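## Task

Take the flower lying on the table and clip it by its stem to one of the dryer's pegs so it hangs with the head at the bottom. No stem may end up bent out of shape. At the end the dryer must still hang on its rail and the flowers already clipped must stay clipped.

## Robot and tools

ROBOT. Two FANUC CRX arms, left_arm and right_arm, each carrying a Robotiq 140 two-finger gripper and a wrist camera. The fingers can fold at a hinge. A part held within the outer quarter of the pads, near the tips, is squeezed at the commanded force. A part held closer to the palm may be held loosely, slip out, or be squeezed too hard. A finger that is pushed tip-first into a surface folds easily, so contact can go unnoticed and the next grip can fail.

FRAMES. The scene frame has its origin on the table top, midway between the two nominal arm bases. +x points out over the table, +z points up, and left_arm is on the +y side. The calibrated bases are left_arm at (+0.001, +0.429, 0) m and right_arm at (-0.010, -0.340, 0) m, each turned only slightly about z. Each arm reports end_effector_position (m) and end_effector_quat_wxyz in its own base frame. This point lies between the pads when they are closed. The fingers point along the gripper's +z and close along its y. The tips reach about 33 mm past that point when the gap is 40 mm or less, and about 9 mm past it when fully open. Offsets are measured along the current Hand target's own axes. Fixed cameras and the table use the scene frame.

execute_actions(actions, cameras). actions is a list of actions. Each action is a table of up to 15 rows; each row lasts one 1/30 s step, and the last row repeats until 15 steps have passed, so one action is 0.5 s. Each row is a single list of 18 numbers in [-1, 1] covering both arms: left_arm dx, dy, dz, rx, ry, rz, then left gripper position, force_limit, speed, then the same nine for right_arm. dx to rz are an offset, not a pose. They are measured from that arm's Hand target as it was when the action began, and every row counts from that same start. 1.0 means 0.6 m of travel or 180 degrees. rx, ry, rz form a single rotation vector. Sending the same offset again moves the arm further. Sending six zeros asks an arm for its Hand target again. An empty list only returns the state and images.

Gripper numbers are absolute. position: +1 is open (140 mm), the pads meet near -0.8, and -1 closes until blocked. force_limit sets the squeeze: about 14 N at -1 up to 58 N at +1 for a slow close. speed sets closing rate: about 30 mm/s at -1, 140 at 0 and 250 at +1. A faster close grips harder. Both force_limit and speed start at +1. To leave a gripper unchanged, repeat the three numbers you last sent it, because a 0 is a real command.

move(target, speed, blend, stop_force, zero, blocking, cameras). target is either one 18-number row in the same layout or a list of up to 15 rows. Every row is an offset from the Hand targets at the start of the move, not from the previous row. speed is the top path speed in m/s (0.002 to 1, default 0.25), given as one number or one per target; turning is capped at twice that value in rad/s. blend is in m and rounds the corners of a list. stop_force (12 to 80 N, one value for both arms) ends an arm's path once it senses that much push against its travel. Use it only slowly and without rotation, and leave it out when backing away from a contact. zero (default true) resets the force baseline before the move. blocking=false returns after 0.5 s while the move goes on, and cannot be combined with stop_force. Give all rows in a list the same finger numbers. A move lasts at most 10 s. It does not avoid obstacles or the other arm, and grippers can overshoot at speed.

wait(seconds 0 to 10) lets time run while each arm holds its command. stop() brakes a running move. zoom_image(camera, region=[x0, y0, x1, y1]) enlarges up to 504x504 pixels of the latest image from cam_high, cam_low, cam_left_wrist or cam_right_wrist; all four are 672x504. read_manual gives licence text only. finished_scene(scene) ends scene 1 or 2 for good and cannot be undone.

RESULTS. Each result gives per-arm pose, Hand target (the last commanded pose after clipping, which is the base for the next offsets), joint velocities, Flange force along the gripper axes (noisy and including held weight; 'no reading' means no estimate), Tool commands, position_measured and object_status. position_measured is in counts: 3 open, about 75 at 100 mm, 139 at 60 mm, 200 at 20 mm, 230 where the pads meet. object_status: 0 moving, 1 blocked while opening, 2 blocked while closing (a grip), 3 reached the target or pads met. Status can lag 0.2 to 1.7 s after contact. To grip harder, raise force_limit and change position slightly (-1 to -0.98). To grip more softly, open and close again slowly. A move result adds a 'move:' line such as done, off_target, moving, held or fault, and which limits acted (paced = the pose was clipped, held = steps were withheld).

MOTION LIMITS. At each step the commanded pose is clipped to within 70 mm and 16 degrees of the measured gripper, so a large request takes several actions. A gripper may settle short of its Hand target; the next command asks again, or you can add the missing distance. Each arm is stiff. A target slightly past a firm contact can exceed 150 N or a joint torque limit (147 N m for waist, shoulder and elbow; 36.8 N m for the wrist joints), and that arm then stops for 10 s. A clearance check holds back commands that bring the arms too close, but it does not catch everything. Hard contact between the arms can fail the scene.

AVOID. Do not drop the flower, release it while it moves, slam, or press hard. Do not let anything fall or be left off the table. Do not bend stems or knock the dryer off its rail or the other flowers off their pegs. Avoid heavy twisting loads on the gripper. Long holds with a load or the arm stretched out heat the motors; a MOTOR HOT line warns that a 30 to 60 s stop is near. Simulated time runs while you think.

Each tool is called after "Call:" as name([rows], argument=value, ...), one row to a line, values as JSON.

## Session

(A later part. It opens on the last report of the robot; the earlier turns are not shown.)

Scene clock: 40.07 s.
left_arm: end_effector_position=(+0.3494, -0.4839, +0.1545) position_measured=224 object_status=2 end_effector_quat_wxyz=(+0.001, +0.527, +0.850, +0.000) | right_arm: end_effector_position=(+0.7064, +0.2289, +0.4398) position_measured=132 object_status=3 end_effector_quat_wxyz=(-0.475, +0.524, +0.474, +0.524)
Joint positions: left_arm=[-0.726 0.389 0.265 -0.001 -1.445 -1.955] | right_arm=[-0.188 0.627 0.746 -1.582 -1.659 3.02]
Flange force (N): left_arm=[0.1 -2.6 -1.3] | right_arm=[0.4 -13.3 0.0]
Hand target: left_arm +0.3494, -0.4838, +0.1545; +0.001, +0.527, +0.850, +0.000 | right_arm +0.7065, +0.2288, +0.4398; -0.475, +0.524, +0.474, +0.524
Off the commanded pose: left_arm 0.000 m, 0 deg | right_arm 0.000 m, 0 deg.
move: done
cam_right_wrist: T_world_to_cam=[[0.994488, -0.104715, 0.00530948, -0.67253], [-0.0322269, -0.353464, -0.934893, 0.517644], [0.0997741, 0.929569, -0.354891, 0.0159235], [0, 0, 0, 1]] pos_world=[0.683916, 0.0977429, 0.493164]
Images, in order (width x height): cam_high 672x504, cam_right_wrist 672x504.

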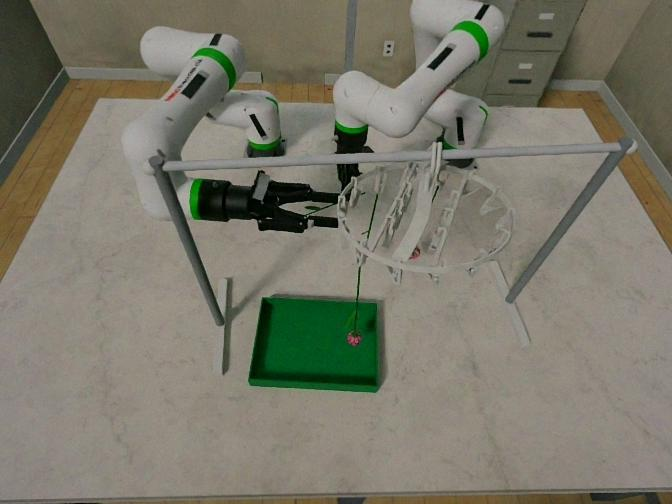

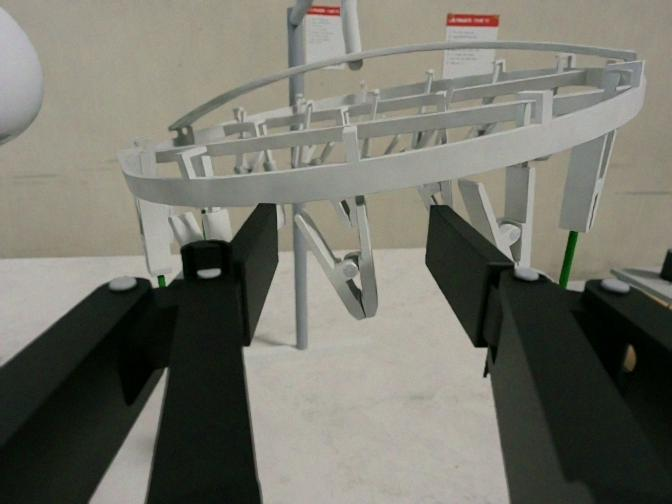

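Call:
move(target=[0,0,0,0,0,0,-1,-1,-1,0,0,0.0155,0,0,0,-0.03,-1,-1], speed=0.03, cameras=["cam_right_wrist","cam_high"])

Call:
execute_actions([
  [[0,0,0,0,0,0,-1,-1,-1,0,0,0,0,0,0,-1,-1,-1]],
  [[0,0,0,0,0,0,-1,-1,-1,0,0,0,0,0,0,-1,-1,-1]],
  [[0,0,0,0,0,0,-1,-1,-1,0,0,0,0,0,0,-1,-1,-1]],
  [[0,0,0,0,0,0,-1,-1,-1,0,0,0,0,0,0,-1,-1,-1]],
])

Call:
zoom_image(camera="cam_right_wrist", region=[220, 100, 520, 325])

Call:
zoom_image(camera="cam_low", region=[310, 50, 490, 185])

Scene clock: 41.83 s.
left_arm: end_effector_position=(+0.3494, -0.4839, +0.1545) position_measured=224 object_status=2 end_effector_quat_wxyz=(+0.001, +0.527, +0.850, +0.000) | right_arm: end_effector_position=(+0.7074, +0.2381, +0.4398) position_measured=132 object_status=3 end_effector_quat_wxyz=(-0.475, +0.524, +0.474, +0.524)
Joint positions: left_arm=[-0.726 0.389 0.265 -0.001 -1.445 -1.955] | right_arm=[-0.174 0.625 0.743 -1.58 -1.645 3.021]
Flange force (N): left_arm=[0.4 -2.6 -1.6] | right_arm=[-0.6 -14.8 -0.7]
Hand target: left_arm +0.3494, -0.4838, +0.1545; +0.001, +0.527, +0.850, +0.000 | right_arm +0.7074, +0.2381, +0.4398; -0.475, +0.524, +0.474, +0.524
Off the commanded pose: left_arm 0.000 m, 0 deg | right_arm 0.000 m, 0 deg.
move: done
cam_right_wrist: T_world_to_cam=[[0.994489, -0.104705, 0.00530672, -0.672551], [-0.0322131, -0.353345, -0.934938, 0.520964], [0.0997679, 0.929615, -0.354771, 0.00711905], [0, 0, 0, 1]] pos_world=[0.684916, 0.107043, 0.493164]
Images, in order (width x height): cam_high 672x504, cam_right_wrist 672x504.

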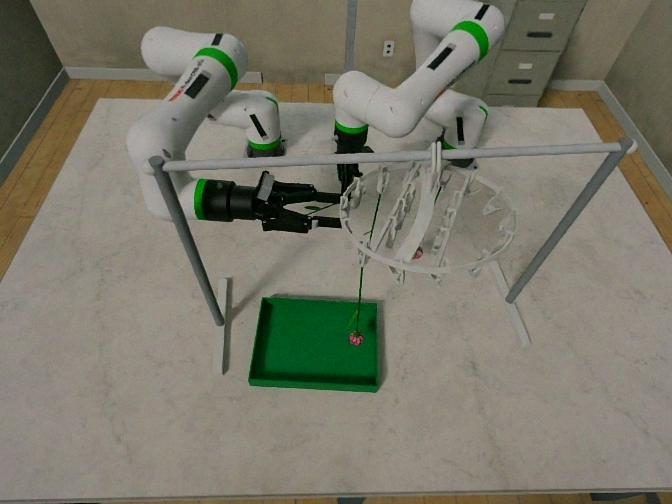

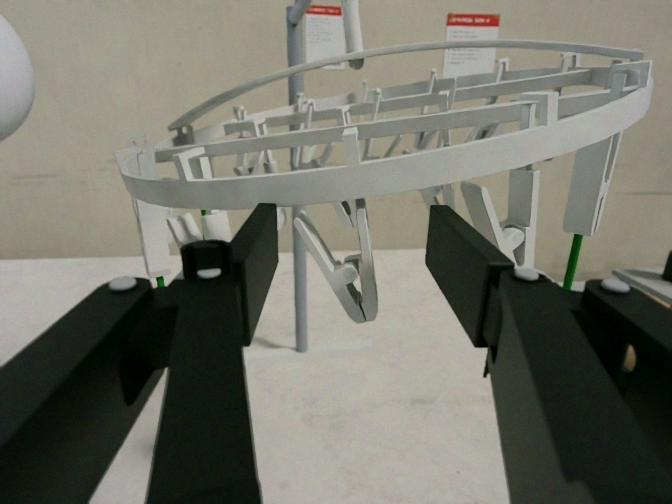

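Scene clock: 44.10 s.
left_arm: end_effector_position=(+0.3494, -0.4839, +0.1545) position_measured=224 object_status=2 end_effector_quat_wxyz=(+0.001, +0.527, +0.850, +0.000) | right_arm: end_effector_position=(+0.7074, +0.2381, +0.4398) position_measured=231 object_status=3 end_effector_quat_wxyz=(-0.475, +0.524, +0.474, +0.524)
Joint positions: left_arm=[-0.726 0.389 0.265 -0.001 -1.445 -1.955] | right_arm=[-0.174 0.625 0.743 -1.58 -1.645 3.021]
Flange force (N): left_arm=[0.1 -2.6 -1.6] | right_arm=[-0.7 -13.7 -0.6]
Flange force at the end of the 1st action (N): left_arm=[0.0 -2.5 -1.8] | right_arm=[-0.7 -13.5 -0.8]
Flange force at the end of the 2nd action (N): left_arm=[0.0 -2.4 -1.9] | right_arm=[-0.8 -12.3 -1.1]
Flange force at the end of the 3rd action (N): left_arm=[-0.1 -2.5 -1.7] | right_arm=[-1.3 -13.7 -1.2]
Hand target: left_arm +0.3494, -0.4838, +0.1545; +0.001, +0.527, +0.850, +0.000 | right_arm +0.7074, +0.2381, +0.4398; -0.475, +0.524, +0.474, +0.524
Off the commanded pose: left_arm 0.000 m, 0 deg | right_arm 0.000 m, 0 deg.
cam_left_wrist: T_world_to_cam=[[0.897182, 0.44166, 0.000719382, -0.0911641], [0.414343, -0.842254, 0.344859, -0.595581], [0.152916, -0.309103, -0.938654, 0.0837159], [0, 0, 0, 1]] pos_world=[0.315764, -0.435491, 0.284038]
cam_right_wrist: T_world_to_cam=[[0.994478, -0.104808, 0.00534483, -0.672561], [-0.0322174, -0.353374, -0.934927, 0.520929], [0.0998768, 0.929592, -0.3548, 0.00715403], [0, 0, 0, 1]] pos_world=[0.684916, 0.106943, 0.493164]

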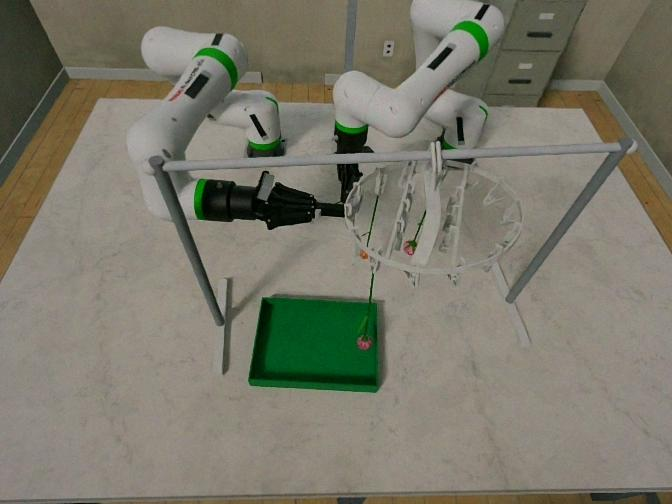

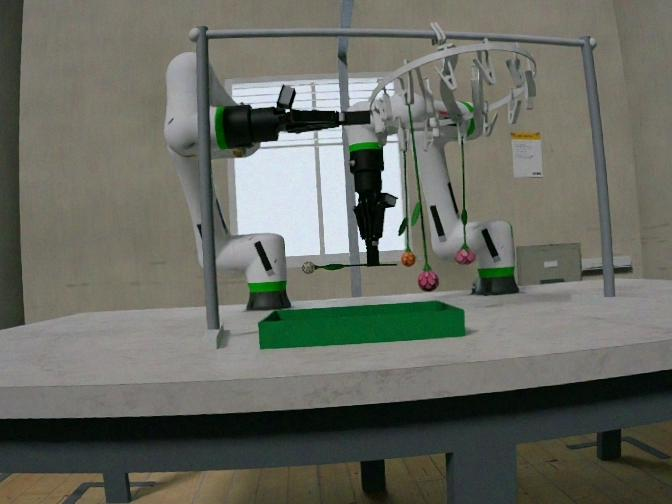

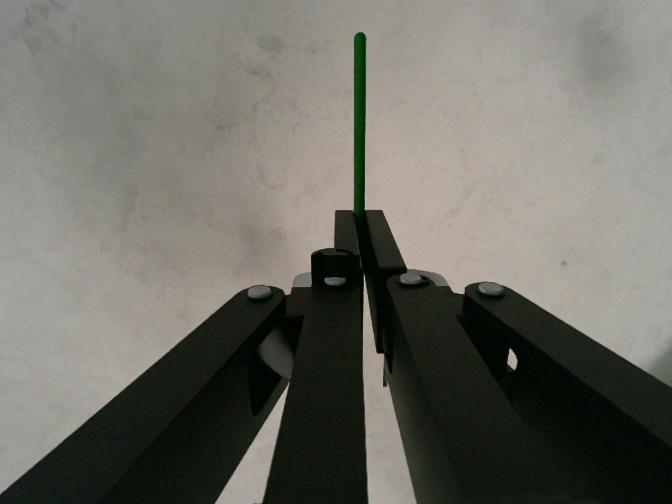

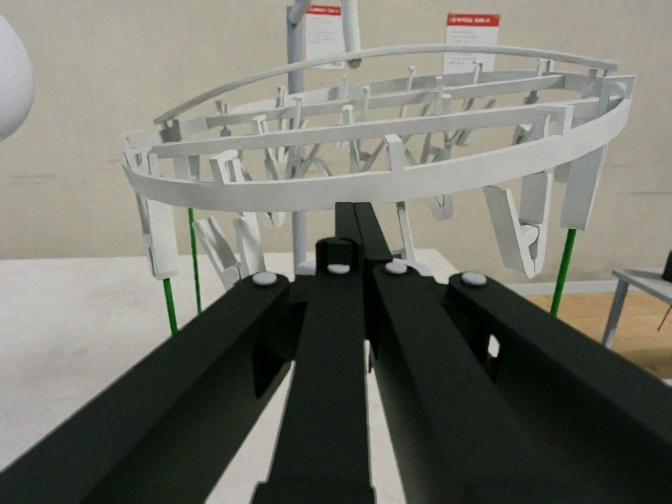

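Scaled by 1.680.

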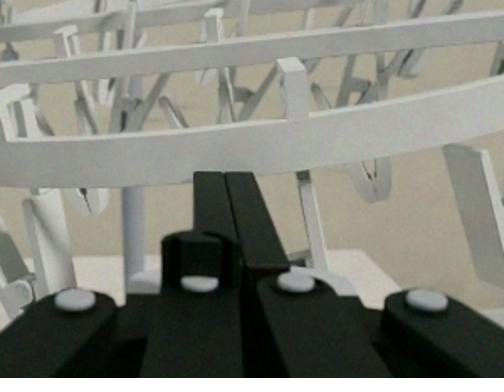

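Scaled by 2.800.

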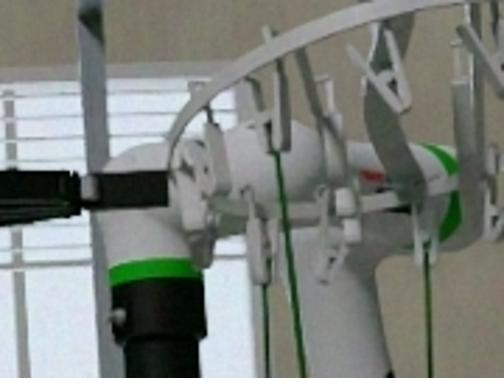

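Call:
move([
  [0,0,0,0,0,0,-1,-1,-1,0,0,-0.06,0,0,0,-1,-1,-1],
  [0,0,0,0,0,0,-1,-1,-1,0,0,-0.06,0,0,0,-0.03,-1,-0.5],
], speed=0.05, cameras=["cam_right_wrist"])

Call:
wait(seconds=2, cameras=["cam_right_wrist","cam_high"])

Call:
zoom_image(camera="cam_right_wrist", region=[220, 60, 520, 285])

Call:
zoom_image(camera="cam_high", region=[280, 130, 440, 250])

Scene clock: 46.63 s.
left_arm: end_effector_position=(+0.3494, -0.4839, +0.1545) position_measured=224 object_status=2 end_effector_quat_wxyz=(+0.001, +0.527, +0.850, +0.000) | right_arm: end_effector_position=(+0.7038, +0.2023, +0.4398) position_measured=132 object_status=0 end_effector_quat_wxyz=(-0.475, +0.524, +0.474, +0.524)
Joint positions: left_arm=[-0.726 0.389 0.265 -0.001 -1.445 -1.955] | right_arm=[-0.227 0.634 0.758 -1.588 -1.698 3.015]
Flange force (N): left_arm=[0.0 -2.5 -1.7] | right_arm=[0.1 -13.0 0.0]
Hand target: left_arm +0.3494, -0.4838, +0.1545; +0.001, +0.527, +0.850, +0.000 | right_arm +0.7038, +0.2023, +0.4398; -0.475, +0.524, +0.474, +0.524
Off the commanded pose: left_arm 0.000 m, 0 deg | right_arm 0.000 m, 0 deg.
move: done
cam_right_wrist: T_world_to_cam=[[0.994479, -0.104802, 0.00533092, -0.672728], [-0.0322245, -0.353341, -0.934939, 0.508171], [0.0998667, 0.929606, -0.354767, 0.040783], [0, 0, 0, 1]] pos_world=[0.681316, 0.0711427, 0.493164]

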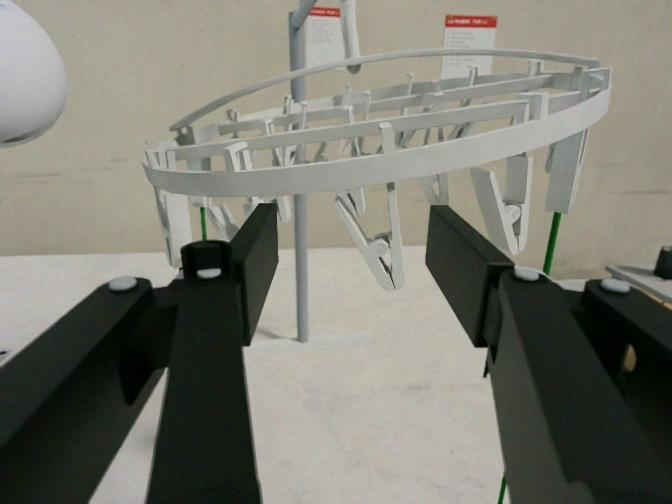

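Scene clock: 48.63 s.
left_arm: end_effector_position=(+0.3494, -0.4839, +0.1545) position_measured=224 object_status=2 end_effector_quat_wxyz=(+0.001, +0.527, +0.850, +0.000) | right_arm: end_effector_position=(+0.7038, +0.2023, +0.4398) position_measured=132 object_status=3 end_effector_quat_wxyz=(-0.475, +0.524, +0.474, +0.524)
Joint positions: left_arm=[-0.726 0.389 0.265 -0.001 -1.445 -1.955] | right_arm=[-0.227 0.634 0.758 -1.587 -1.698 3.015]
Flange force (N): left_arm=[-0.5 -2.4 -1.8] | right_arm=[0.1 -14.2 0.1]
Hand target: left_arm +0.3494, -0.4838, +0.1545; +0.001, +0.527, +0.850, +0.000 | right_arm +0.7038, +0.2023, +0.4398; -0.475, +0.524, +0.474, +0.524
Tool commands: left_gripper/position=-1.0 left_gripper/force_limit=-1.0 left_gripper/speed=-1.0 right_gripper/position=-0.03 right_gripper/force_limit=-1.0 right_gripper/speed=-0.5
Off the commanded pose: left_arm 0.000 m, 0 deg | right_arm 0.000 m, 0 deg.
wait: 2.00 s; at rest by 0.17 s
cam_right_wrist: T_world_to_cam=[[0.994479, -0.104798, 0.0053412, -0.672733], [-0.0322136, -0.353342, -0.934939, 0.50807], [0.0998668, 0.929606, -0.354767, 0.0407475], [0, 0, 0, 1]] pos_world=[0.681316, 0.0711427, 0.493064]
Images, in order (width x height): cam_high 672x504, cam_right_wrist 672x504.

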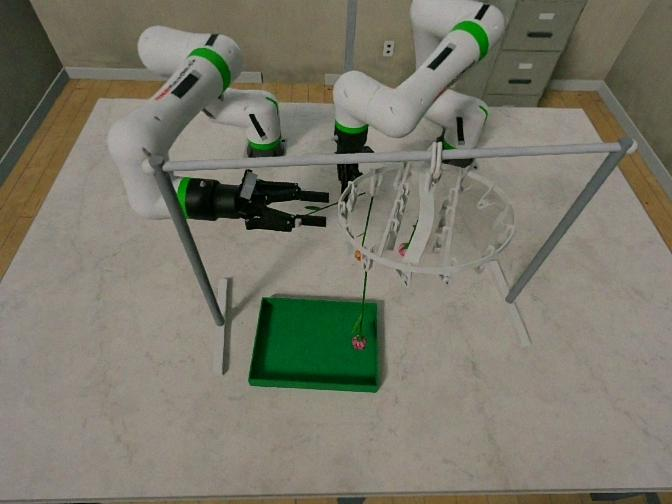

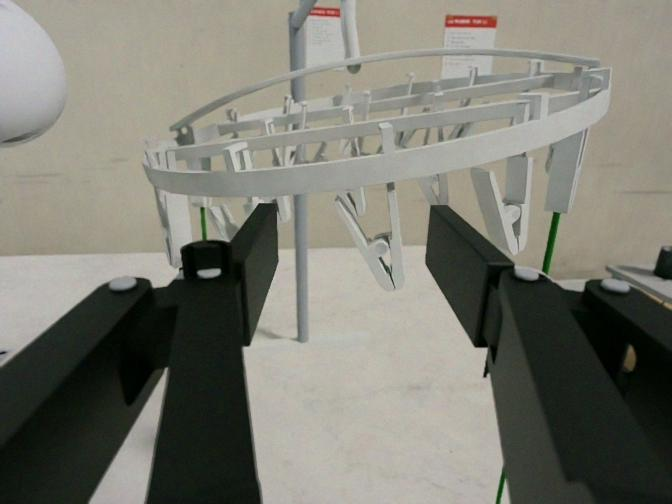

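Scaled by 1.680.

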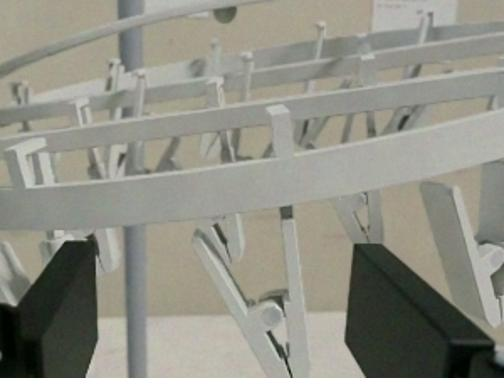

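Scaled by 3.150.

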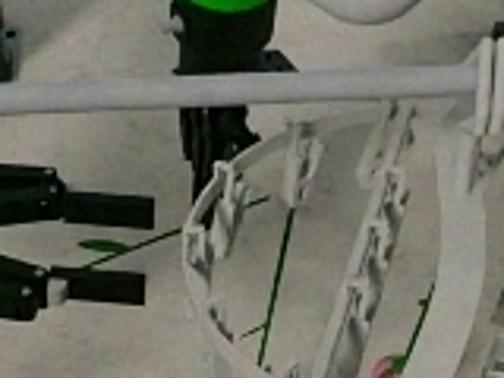

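Call:
move([
  [0,0,0,0,0,0,-1,-1,-1,0,0.0249,0.0,0,0,0,-0.03,-1,-1],
  [0,0,0,0,0,0,-1,-1,-1,0,0.0249,0.0808,0,0,0,-0.03,-1,-1],
], speed=0.04, cameras=["cam_right_wrist","cam_high"])

Call:
zoom_image(camera="cam_right_wrist", region=[220, 100, 520, 325])

Call:
zoom_image(camera="cam_high", region=[280, 130, 440, 250])

Scene clock: 51.60 s.
left_arm: end_effector_position=(+0.3494, -0.4839, +0.1545) position_measured=224 object_status=2 end_effector_quat_wxyz=(+0.001, +0.527, +0.850, +0.000) | right_arm: end_effector_position=(+0.7235, +0.2491, +0.4398) position_measured=132 object_status=3 end_effector_quat_wxyz=(-0.475, +0.524, +0.474, +0.524)
Joint positions: left_arm=[-0.726 0.389 0.265 -0.001 -1.445 -1.955] | right_arm=[-0.154 0.663 0.803 -1.579 -1.625 3]
Flange force (N): left_arm=[0.1 -2.7 -1.8] | right_arm=[-0.6 -13.9 -1.6]
Hand target: left_arm +0.3494, -0.4838, +0.1545; +0.001, +0.527, +0.850, +0.000 | right_arm +0.7235, +0.2490, +0.4398; -0.475, +0.524, +0.474, +0.524
Off the commanded pose: left_arm 0.000 m, 0 deg | right_arm 0.000 m, 0 deg.
move: done
cam_right_wrist: T_world_to_cam=[[0.994488, -0.104715, 0.00530948, -0.68742], [-0.0322269, -0.353464, -0.934893, 0.525336], [0.0997741, 0.929569, -0.354891, -0.00455989], [0, 0, 0, 1]] pos_world=[0.701016, 0.117943, 0.493164]
Images, in order (width x height): cam_high 672x504, cam_right_wrist 672x504.

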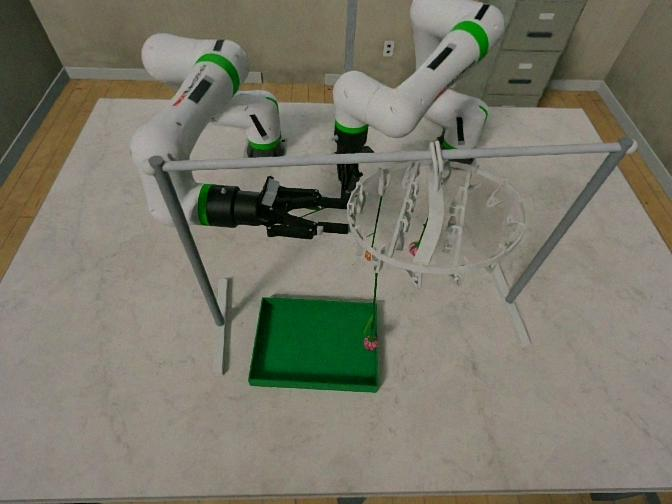

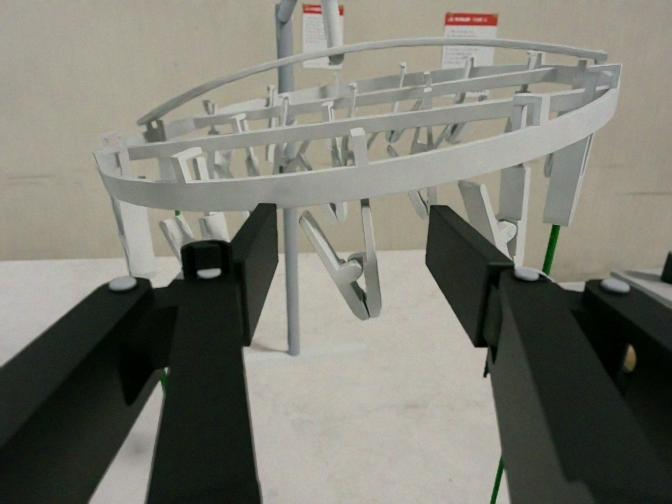

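Scaled by 1.680.

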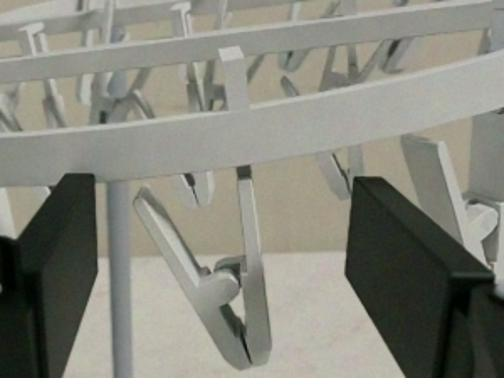

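Scaled by 3.150.

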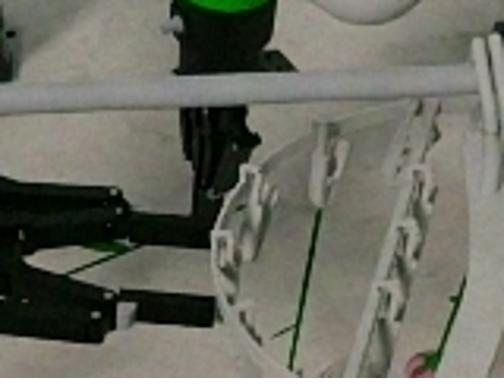

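Call:
move([
  [0,0,0,0,0,0,-1,-1,-1,0,0,-0.08,0,0,0,-0.03,-1,-1],
  [0,0,0,0,0,0,-1,-1,-1,-0.02,0,-0.08,0,0,0,-0.03,-1,-1],
], speed=0.05, cameras=[])

Call:
wait(seconds=1.5, cameras=["cam_right_wrist","cam_high","cam_low"])

Call:
zoom_image(camera="cam_right_wrist", region=[220, 60, 520, 285])

Call:
zoom_image(camera="cam_low", region=[310, 50, 490, 185])

Scene clock: 53.83 s.
left_arm: end_effector_position=(+0.3494, -0.4839, +0.1545) position_measured=224 object_status=2 end_effector_quat_wxyz=(+0.001, +0.527, +0.850, +0.000) | right_arm: end_effector_position=(+0.7187, +0.2013, +0.4277) position_measured=132 object_status=3 end_effector_quat_wxyz=(-0.475, +0.524, +0.474, +0.524)
Joint positions: left_arm=[-0.726 0.389 0.265 -0.001 -1.445 -1.955] | right_arm=[-0.224 0.68 0.803 -1.587 -1.695 3.017]
Flange force (N): left_arm=[-0.4 -2.4 -1.8] | right_arm=[0.2 -13.1 0.3]
Hand target: left_arm +0.3494, -0.4838, +0.1545; +0.001, +0.527, +0.850, +0.000 | right_arm +0.7187, +0.2013, +0.4278; -0.475, +0.524, +0.474, +0.524
Off the commanded pose: left_arm 0.000 m, 0 deg | right_arm 0.000 m, 0 deg.
move: done

Scene clock: 55.33 s.
left_arm: end_effector_position=(+0.3494, -0.4839, +0.1545) position_measured=224 object_status=2 end_effector_quat_wxyz=(+0.001, +0.527, +0.850, +0.000) | right_arm: end_effector_position=(+0.7187, +0.2013, +0.4278) position_measured=132 object_status=3 end_effector_quat_wxyz=(-0.475, +0.524, +0.474, +0.524)
Joint positions: left_arm=[-0.726 0.389 0.265 -0.001 -1.445 -1.955] | right_arm=[-0.224 0.68 0.803 -1.587 -1.694 3.017]
Flange force (N): left_arm=[0.5 -2.6 -1.3] | right_arm=[0.0 -13.3 -0.1]
Hand target: left_arm +0.3494, -0.4838, +0.1545; +0.001, +0.527, +0.850, +0.000 | right_arm +0.7187, +0.2013, +0.4278; -0.475, +0.524, +0.474, +0.524
Tool commands: left_gripper/position=-1.0 left_gripper/force_limit=-1.0 left_gripper/speed=-1.0 right_gripper/position=-0.03 right_gripper/force_limit=-1.0 right_gripper/speed=-1.0
Off the commanded pose: left_arm 0.000 m, 0 deg | right_arm 0.000 m, 0 deg.
wait: 1.50 s; at rest by 0.17 s
cam_right_wrist: T_world_to_cam=[[0.994479, -0.104798, 0.0053412, -0.687591], [-0.0322136, -0.353342, -0.934939, 0.496978], [0.0998668, 0.929606, -0.354767, 0.0359319], [0, 0, 0, 1]] pos_world=[0.696216, 0.0701427, 0.481064]
Images, in order (width x height): cam_high 672x504, cam_low 672x504, cam_right_wrist 672x504.

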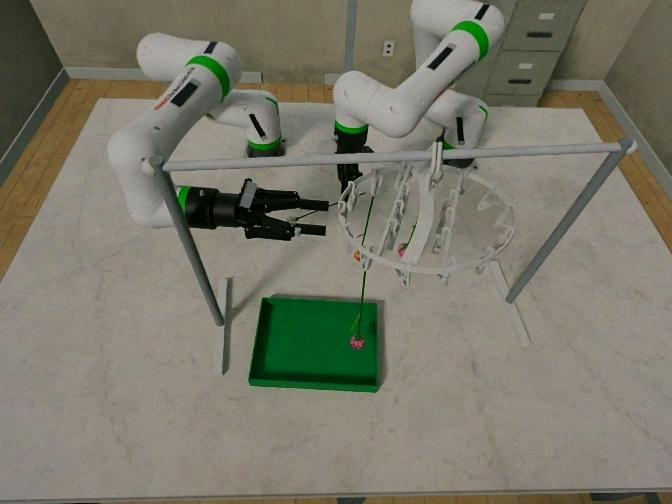

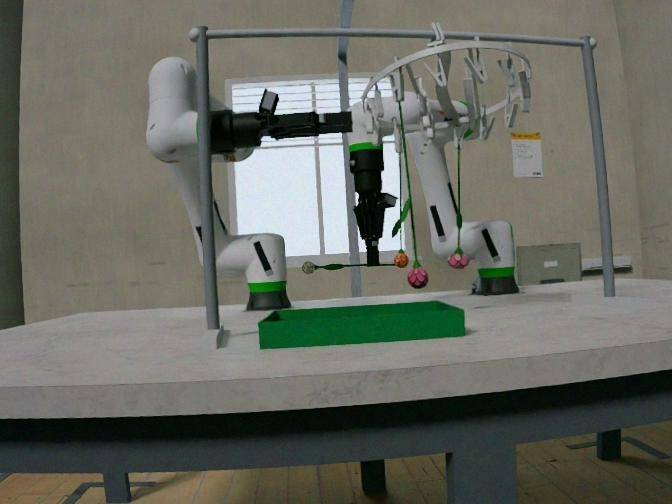

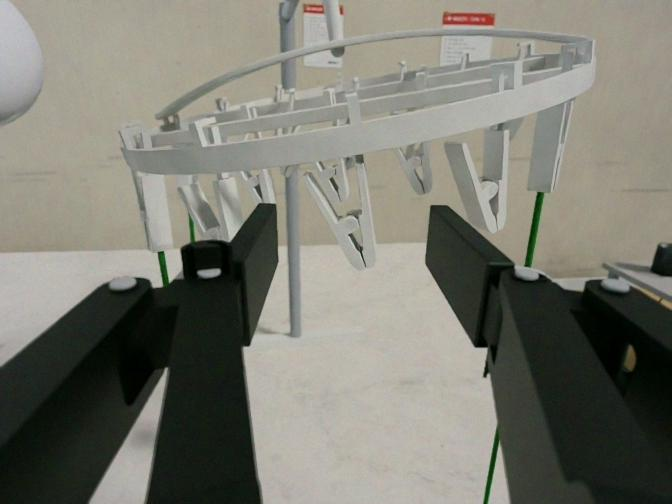

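Scaled by 1.680.

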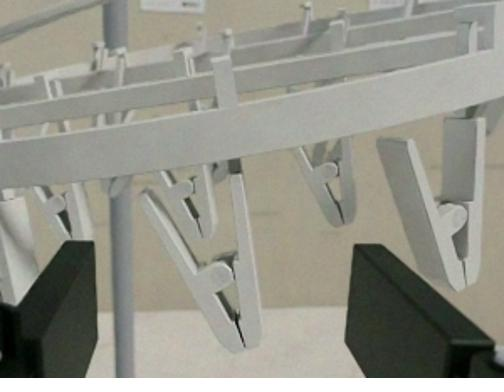

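Scaled by 2.800.

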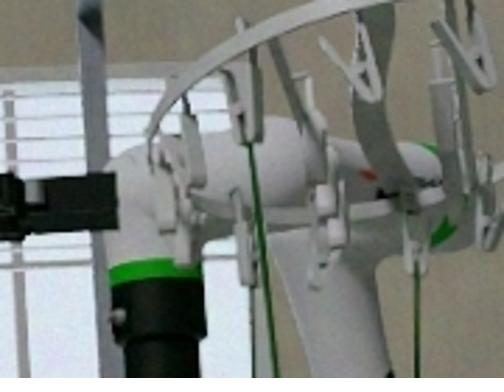

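Call:
move(target=[0,0,0,0,0,0,-1,-1,-1,0,-0.003,0.08,0,0,0,-0.03,-1,-1], speed=0.04, cameras=["cam_right_wrist","cam_high","cam_low"])

Call:
zoom_image(camera="cam_right_wrist", region=[220, 100, 520, 325])

Call:
zoom_image(camera="cam_high", region=[280, 130, 440, 250])

Call:
zoom_image(camera="cam_low", region=[310, 50, 490, 185])

Scene clock: 57.67 s.
left_arm: end_effector_position=(+0.3494, -0.4839, +0.1545) position_measured=224 object_status=2 end_effector_quat_wxyz=(+0.001, +0.527, +0.850, +0.000) | right_arm: end_effector_position=(+0.7217, +0.2493, +0.4278) position_measured=132 object_status=3 end_effector_quat_wxyz=(-0.475, +0.524, +0.474, +0.524)
Joint positions: left_arm=[-0.726 0.389 0.265 -0.001 -1.445 -1.955] | right_arm=[-0.154 0.663 0.777 -1.578 -1.625 3.027]
Flange force (N): left_arm=[-0.2 -2.6 -1.5] | right_arm=[0.4 -13.9 -0.4]
Hand target: left_arm +0.3494, -0.4838, +0.1545; +0.001, +0.527, +0.850, +0.000 | right_arm +0.7217, +0.2492, +0.4278; -0.475, +0.524, +0.474, +0.524
Off the commanded pose: left_arm 0.000 m, 0 deg | right_arm 0.000 m, 0 deg.
move: done
cam_right_wrist: T_world_to_cam=[[0.994488, -0.104715, 0.00530948, -0.685545], [-0.0322269, -0.353464, -0.934893, 0.514129], [0.0997741, 0.929569, -0.354891, -0.0088249], [0, 0, 0, 1]] pos_world=[0.699216, 0.118143, 0.481164]
Images, in order (width x height): cam_high 672x504, cam_low 672x504, cam_right_wrist 672x504.

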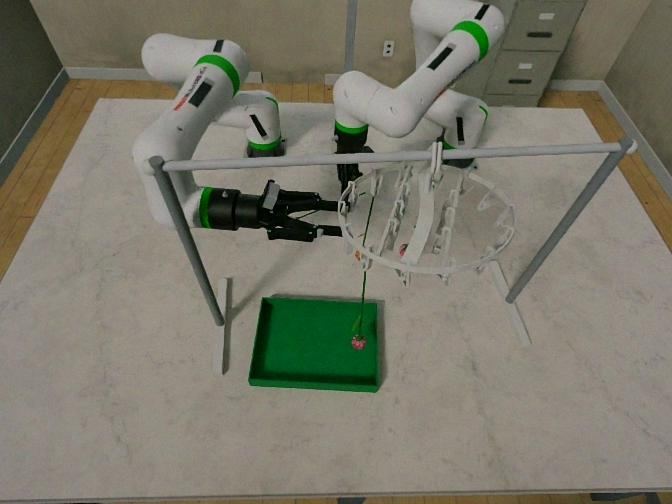

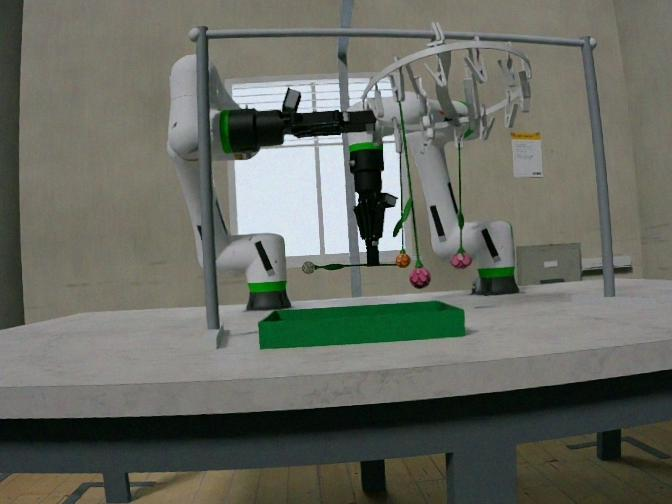

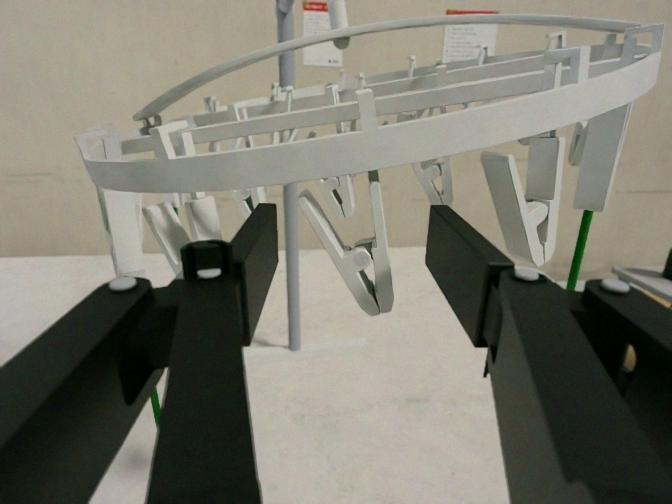

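Scaled by 1.680.

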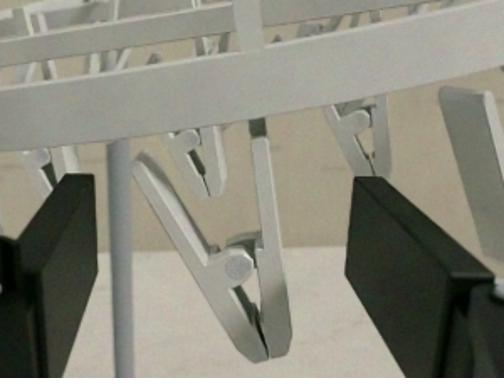

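Scaled by 3.150.

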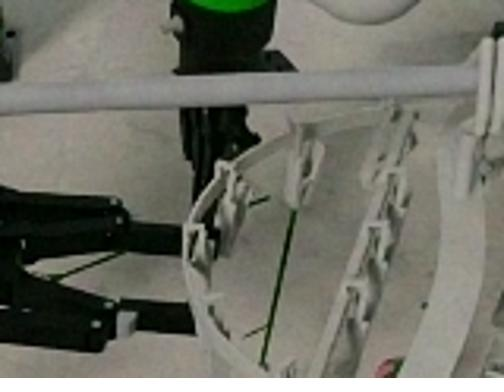

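Scaled by 2.800.

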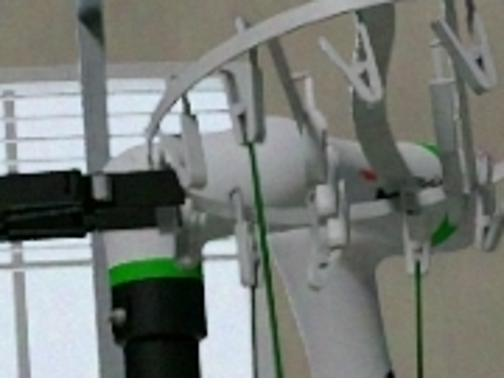

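Call:
execute_actions([
  [[0,0,0,0,0,0,-1,-1,-1,0,0,0,0,0,0,-1,-1,-1]],
  [[0,0,0,0,0,0,-1,-1,-1,0,0,0,0,0,0,-1,-1,-1]],
  [[0,0,0,0,0,0,-1,-1,-1,0,0,0,0,0,0,-1,-1,-1]],
  [[0,0,0,0,0,0,-1,-1,-1,0,0,0,0,0,0,-1,-1,-1]],
])

Call:
zoom_image(camera="cam_right_wrist", region=[220, 100, 520, 325])

Call:
zoom_image(camera="cam_low", region=[310, 50, 490, 185])

Scene clock: 60.40 s.
left_arm: end_effector_position=(+0.3494, -0.4839, +0.1545) position_measured=224 object_status=2 end_effector_quat_wxyz=(+0.001, +0.527, +0.850, +0.000) | right_arm: end_effector_position=(+0.7217, +0.2492, +0.4278) position_measured=190 object_status=2 end_effector_quat_wxyz=(-0.475, +0.524, +0.474, +0.524)
Joint positions: left_arm=[-0.726 0.389 0.265 -0.001 -1.445 -1.955] | right_arm=[-0.154 0.663 0.777 -1.578 -1.625 3.027]
Flange force (N): left_arm=[0.5 -2.5 -1.9] | right_arm=[0.0 -14.1 -0.5]
Flange force at the end of the 1st action (N): left_arm=[0.1 -2.6 -1.8] | right_arm=[-0.5 -13.9 -0.4]
Flange force at the end of the 2nd action (N): left_arm=[0.2 -2.6 -1.7] | right_arm=[-0.4 -13.4 -0.6]
Flange force at the end of the 3rd action (N): left_arm=[0.4 -2.5 -1.4] | right_arm=[-0.3 -12.9 -0.9]
Hand target: left_arm +0.3494, -0.4838, +0.1545; +0.001, +0.527, +0.850, +0.000 | right_arm +0.7217, +0.2492, +0.4278; -0.475, +0.524, +0.474, +0.524
Off the commanded pose: left_arm 0.000 m, 0 deg | right_arm 0.000 m, 0 deg.
cam_left_wrist: T_world_to_cam=[[0.897182, 0.44166, 0.000719382, -0.0911641], [0.414343, -0.842254, 0.344859, -0.595581], [0.152916, -0.309103, -0.938654, 0.0837159], [0, 0, 0, 1]] pos_world=[0.315764, -0.435491, 0.284038]
cam_right_wrist: T_world_to_cam=[[0.994479, -0.104798, 0.0053412, -0.685545], [-0.0322136, -0.353342, -0.934939, 0.514128], [0.0998668, 0.929606, -0.354767, -0.00895332], [0, 0, 0, 1]] pos_world=[0.699216, 0.118143, 0.481164]

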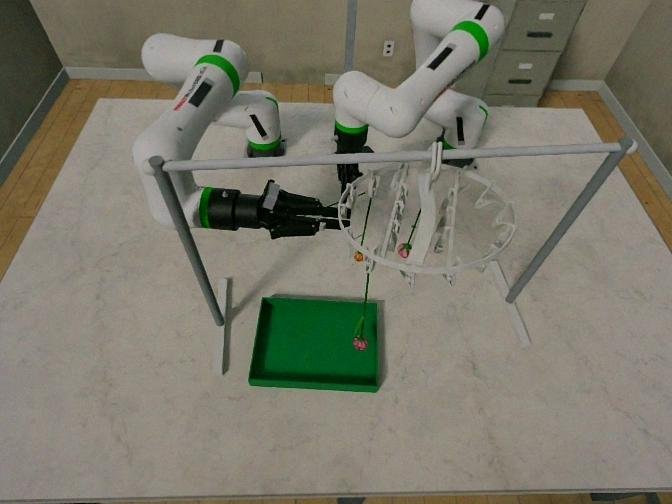

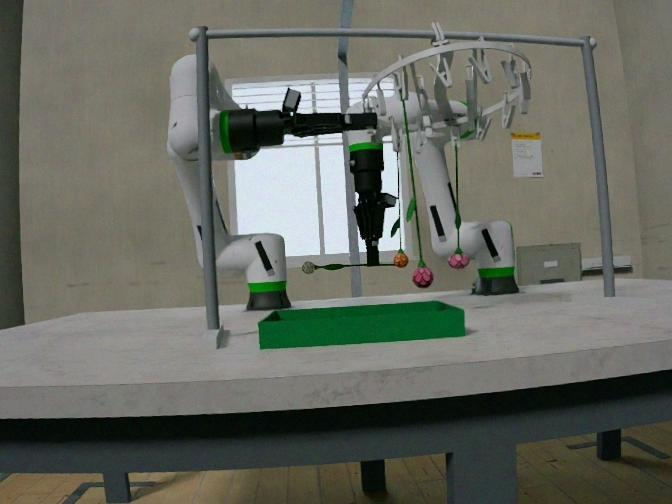

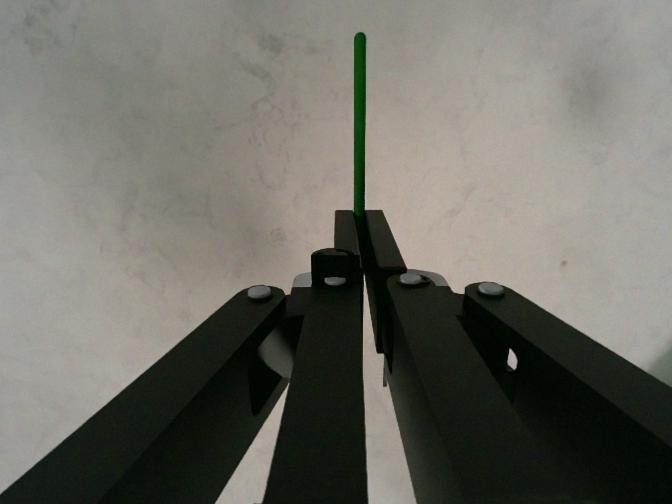

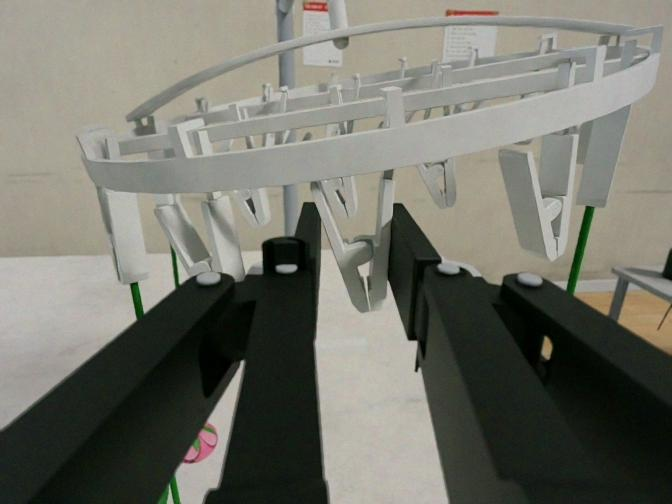

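Scaled by 1.680.

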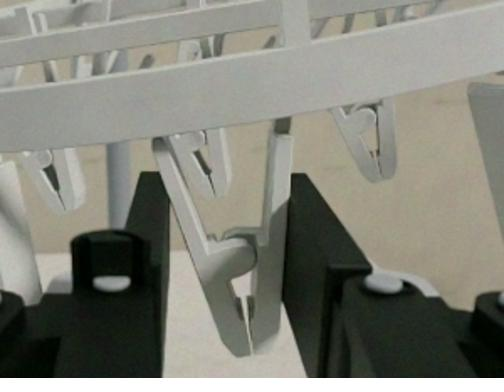

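Scaled by 2.800.

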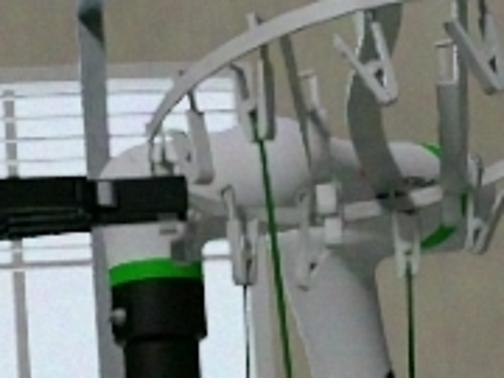

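Call:
execute_actions([
  [[0,0,0,0,0,0,-1,-1,-1,0,0,0,0,0,0,-0.98,-0.02,-1]],
  [[0,0,0,0,0,0,-1,-1,-1,0,0,0,0,0,0,-0.98,-0.02,-1]],
  [[0,0,0,0,0,0,-1,-1,-1,0,0,0,0,0,0,-0.98,-0.02,-1]],
], cameras=["cam_right_wrist"])

Call:
zoom_image(camera="cam_right_wrist", region=[220, 100, 520, 325])

Call:
execute_actions([
  [[0,0,0,0,0,0,-1,-1,-1,0,0,0,0,0,0,-1,0,-1]],
  [[0,0,0,0,0,0,-1,-1,-1,0,0,0,0,0,0,-1,0,-1]],
  [[0,0,0,0,0,0,-1,-1,-1,0,0,0,0,0,0,-1,0,-1]],
], cameras=["cam_right_wrist"])

Call:
zoom_image(camera="cam_right_wrist", region=[220, 100, 520, 325])

Scene clock: 62.63 s.
left_arm: end_effector_position=(+0.3494, -0.4839, +0.1545) position_measured=224 object_status=2 end_effector_quat_wxyz=(+0.001, +0.527, +0.850, +0.000) | right_arm: end_effector_position=(+0.7217, +0.2492, +0.4278) position_measured=196 object_status=2 end_effector_quat_wxyz=(-0.475, +0.524, +0.474, +0.524)
Joint positions: left_arm=[-0.726 0.389 0.265 -0.001 -1.445 -1.955] | right_arm=[-0.154 0.663 0.777 -1.578 -1.625 3.027]
Flange force (N): left_arm=[-0.1 -2.7 -1.8] | right_arm=[0.3 -12.8 -0.8]
Flange force at the end of the 1st action (N): left_arm=[0.0 -2.8 -1.7] | right_arm=[0.0 -15.4 -0.6]
Flange force at the end of the 2nd action (N): left_arm=[0.4 -2.6 -1.7] | right_arm=[-0.2 -13.5 -1.2]
Hand target: left_arm +0.3494, -0.4838, +0.1545; +0.001, +0.527, +0.850, +0.000 | right_arm +0.7217, +0.2492, +0.4278; -0.475, +0.524, +0.474, +0.524
Off the commanded pose: left_arm 0.000 m, 0 deg | right_arm 0.000 m, 0 deg.
cam_right_wrist: T_world_to_cam=[[0.994479, -0.104798, 0.0053412, -0.685545], [-0.0322136, -0.353342, -0.934939, 0.514128], [0.0998668, 0.929606, -0.354767, -0.00895332], [0, 0, 0, 1]] pos_world=[0.699216, 0.118143, 0.481164]

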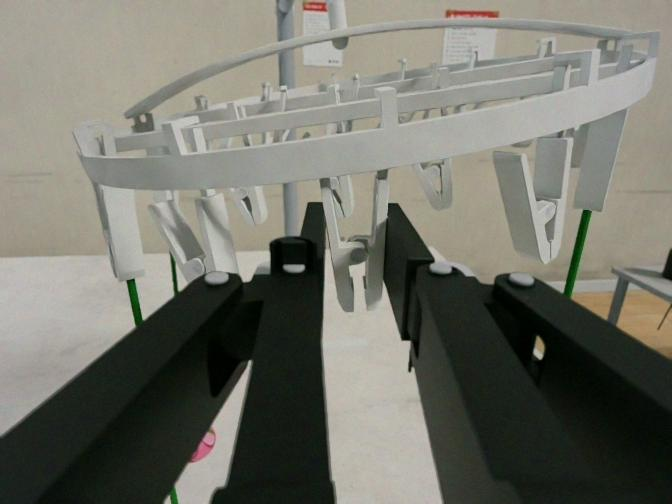

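Scaled by 1.680.

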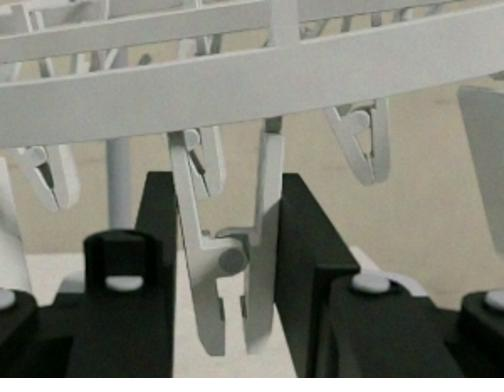

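Scene clock: 64.33 s.
left_arm: end_effector_position=(+0.3494, -0.4839, +0.1545) position_measured=224 object_status=2 end_effector_quat_wxyz=(+0.001, +0.527, +0.850, +0.000) | right_arm: end_effector_position=(+0.7217, +0.2492, +0.4278) position_measured=201 object_status=2 end_effector_quat_wxyz=(-0.475, +0.524, +0.474, +0.524)
Joint positions: left_arm=[-0.726 0.389 0.265 -0.001 -1.445 -1.955] | right_arm=[-0.154 0.663 0.777 -1.578 -1.625 3.027]
Flange force (N): left_arm=[0.0 -2.6 -1.6] | right_arm=[-0.3 -13.3 -0.9]
Flange force at the end of the 1st action (N): left_arm=[-0.2 -2.6 -1.9] | right_arm=[-0.1 -13.4 -0.6]
Flange force at the end of the 2nd action (N): left_arm=[0.0 -2.6 -1.7] | right_arm=[0.2 -13.7 -0.7]
Hand target: left_arm +0.3494, -0.4838, +0.1545; +0.001, +0.527, +0.850, +0.000 | right_arm +0.7217, +0.2492, +0.4278; -0.475, +0.524, +0.474, +0.524
Off the commanded pose: left_arm 0.000 m, 0 deg | right_arm 0.000 m, 0 deg.
cam_right_wrist: T_world_to_cam=[[0.994479, -0.104798, 0.0053412, -0.685545], [-0.0322136, -0.353342, -0.934939, 0.514128], [0.0998668, 0.929606, -0.354767, -0.00895332], [0, 0, 0, 1]] pos_world=[0.699216, 0.118143, 0.481164]

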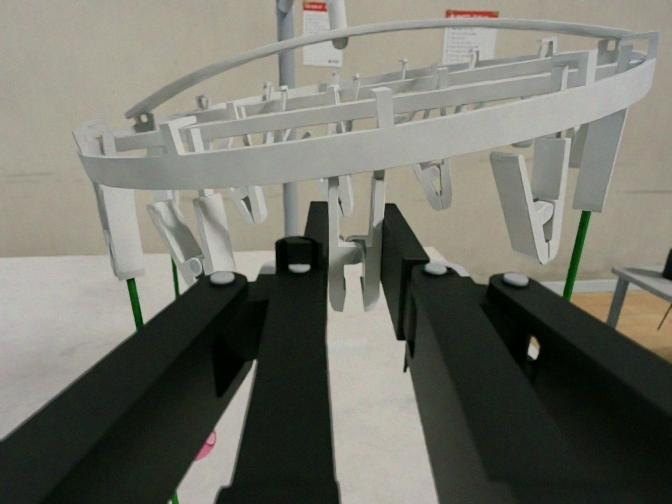

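Scaled by 1.680.

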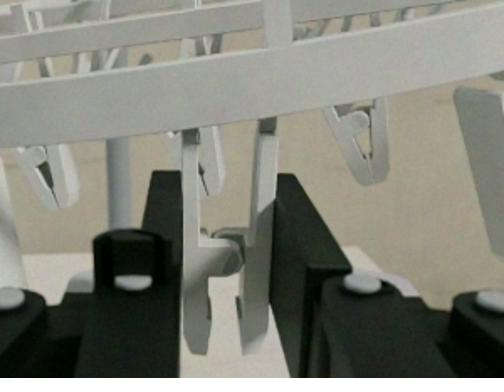

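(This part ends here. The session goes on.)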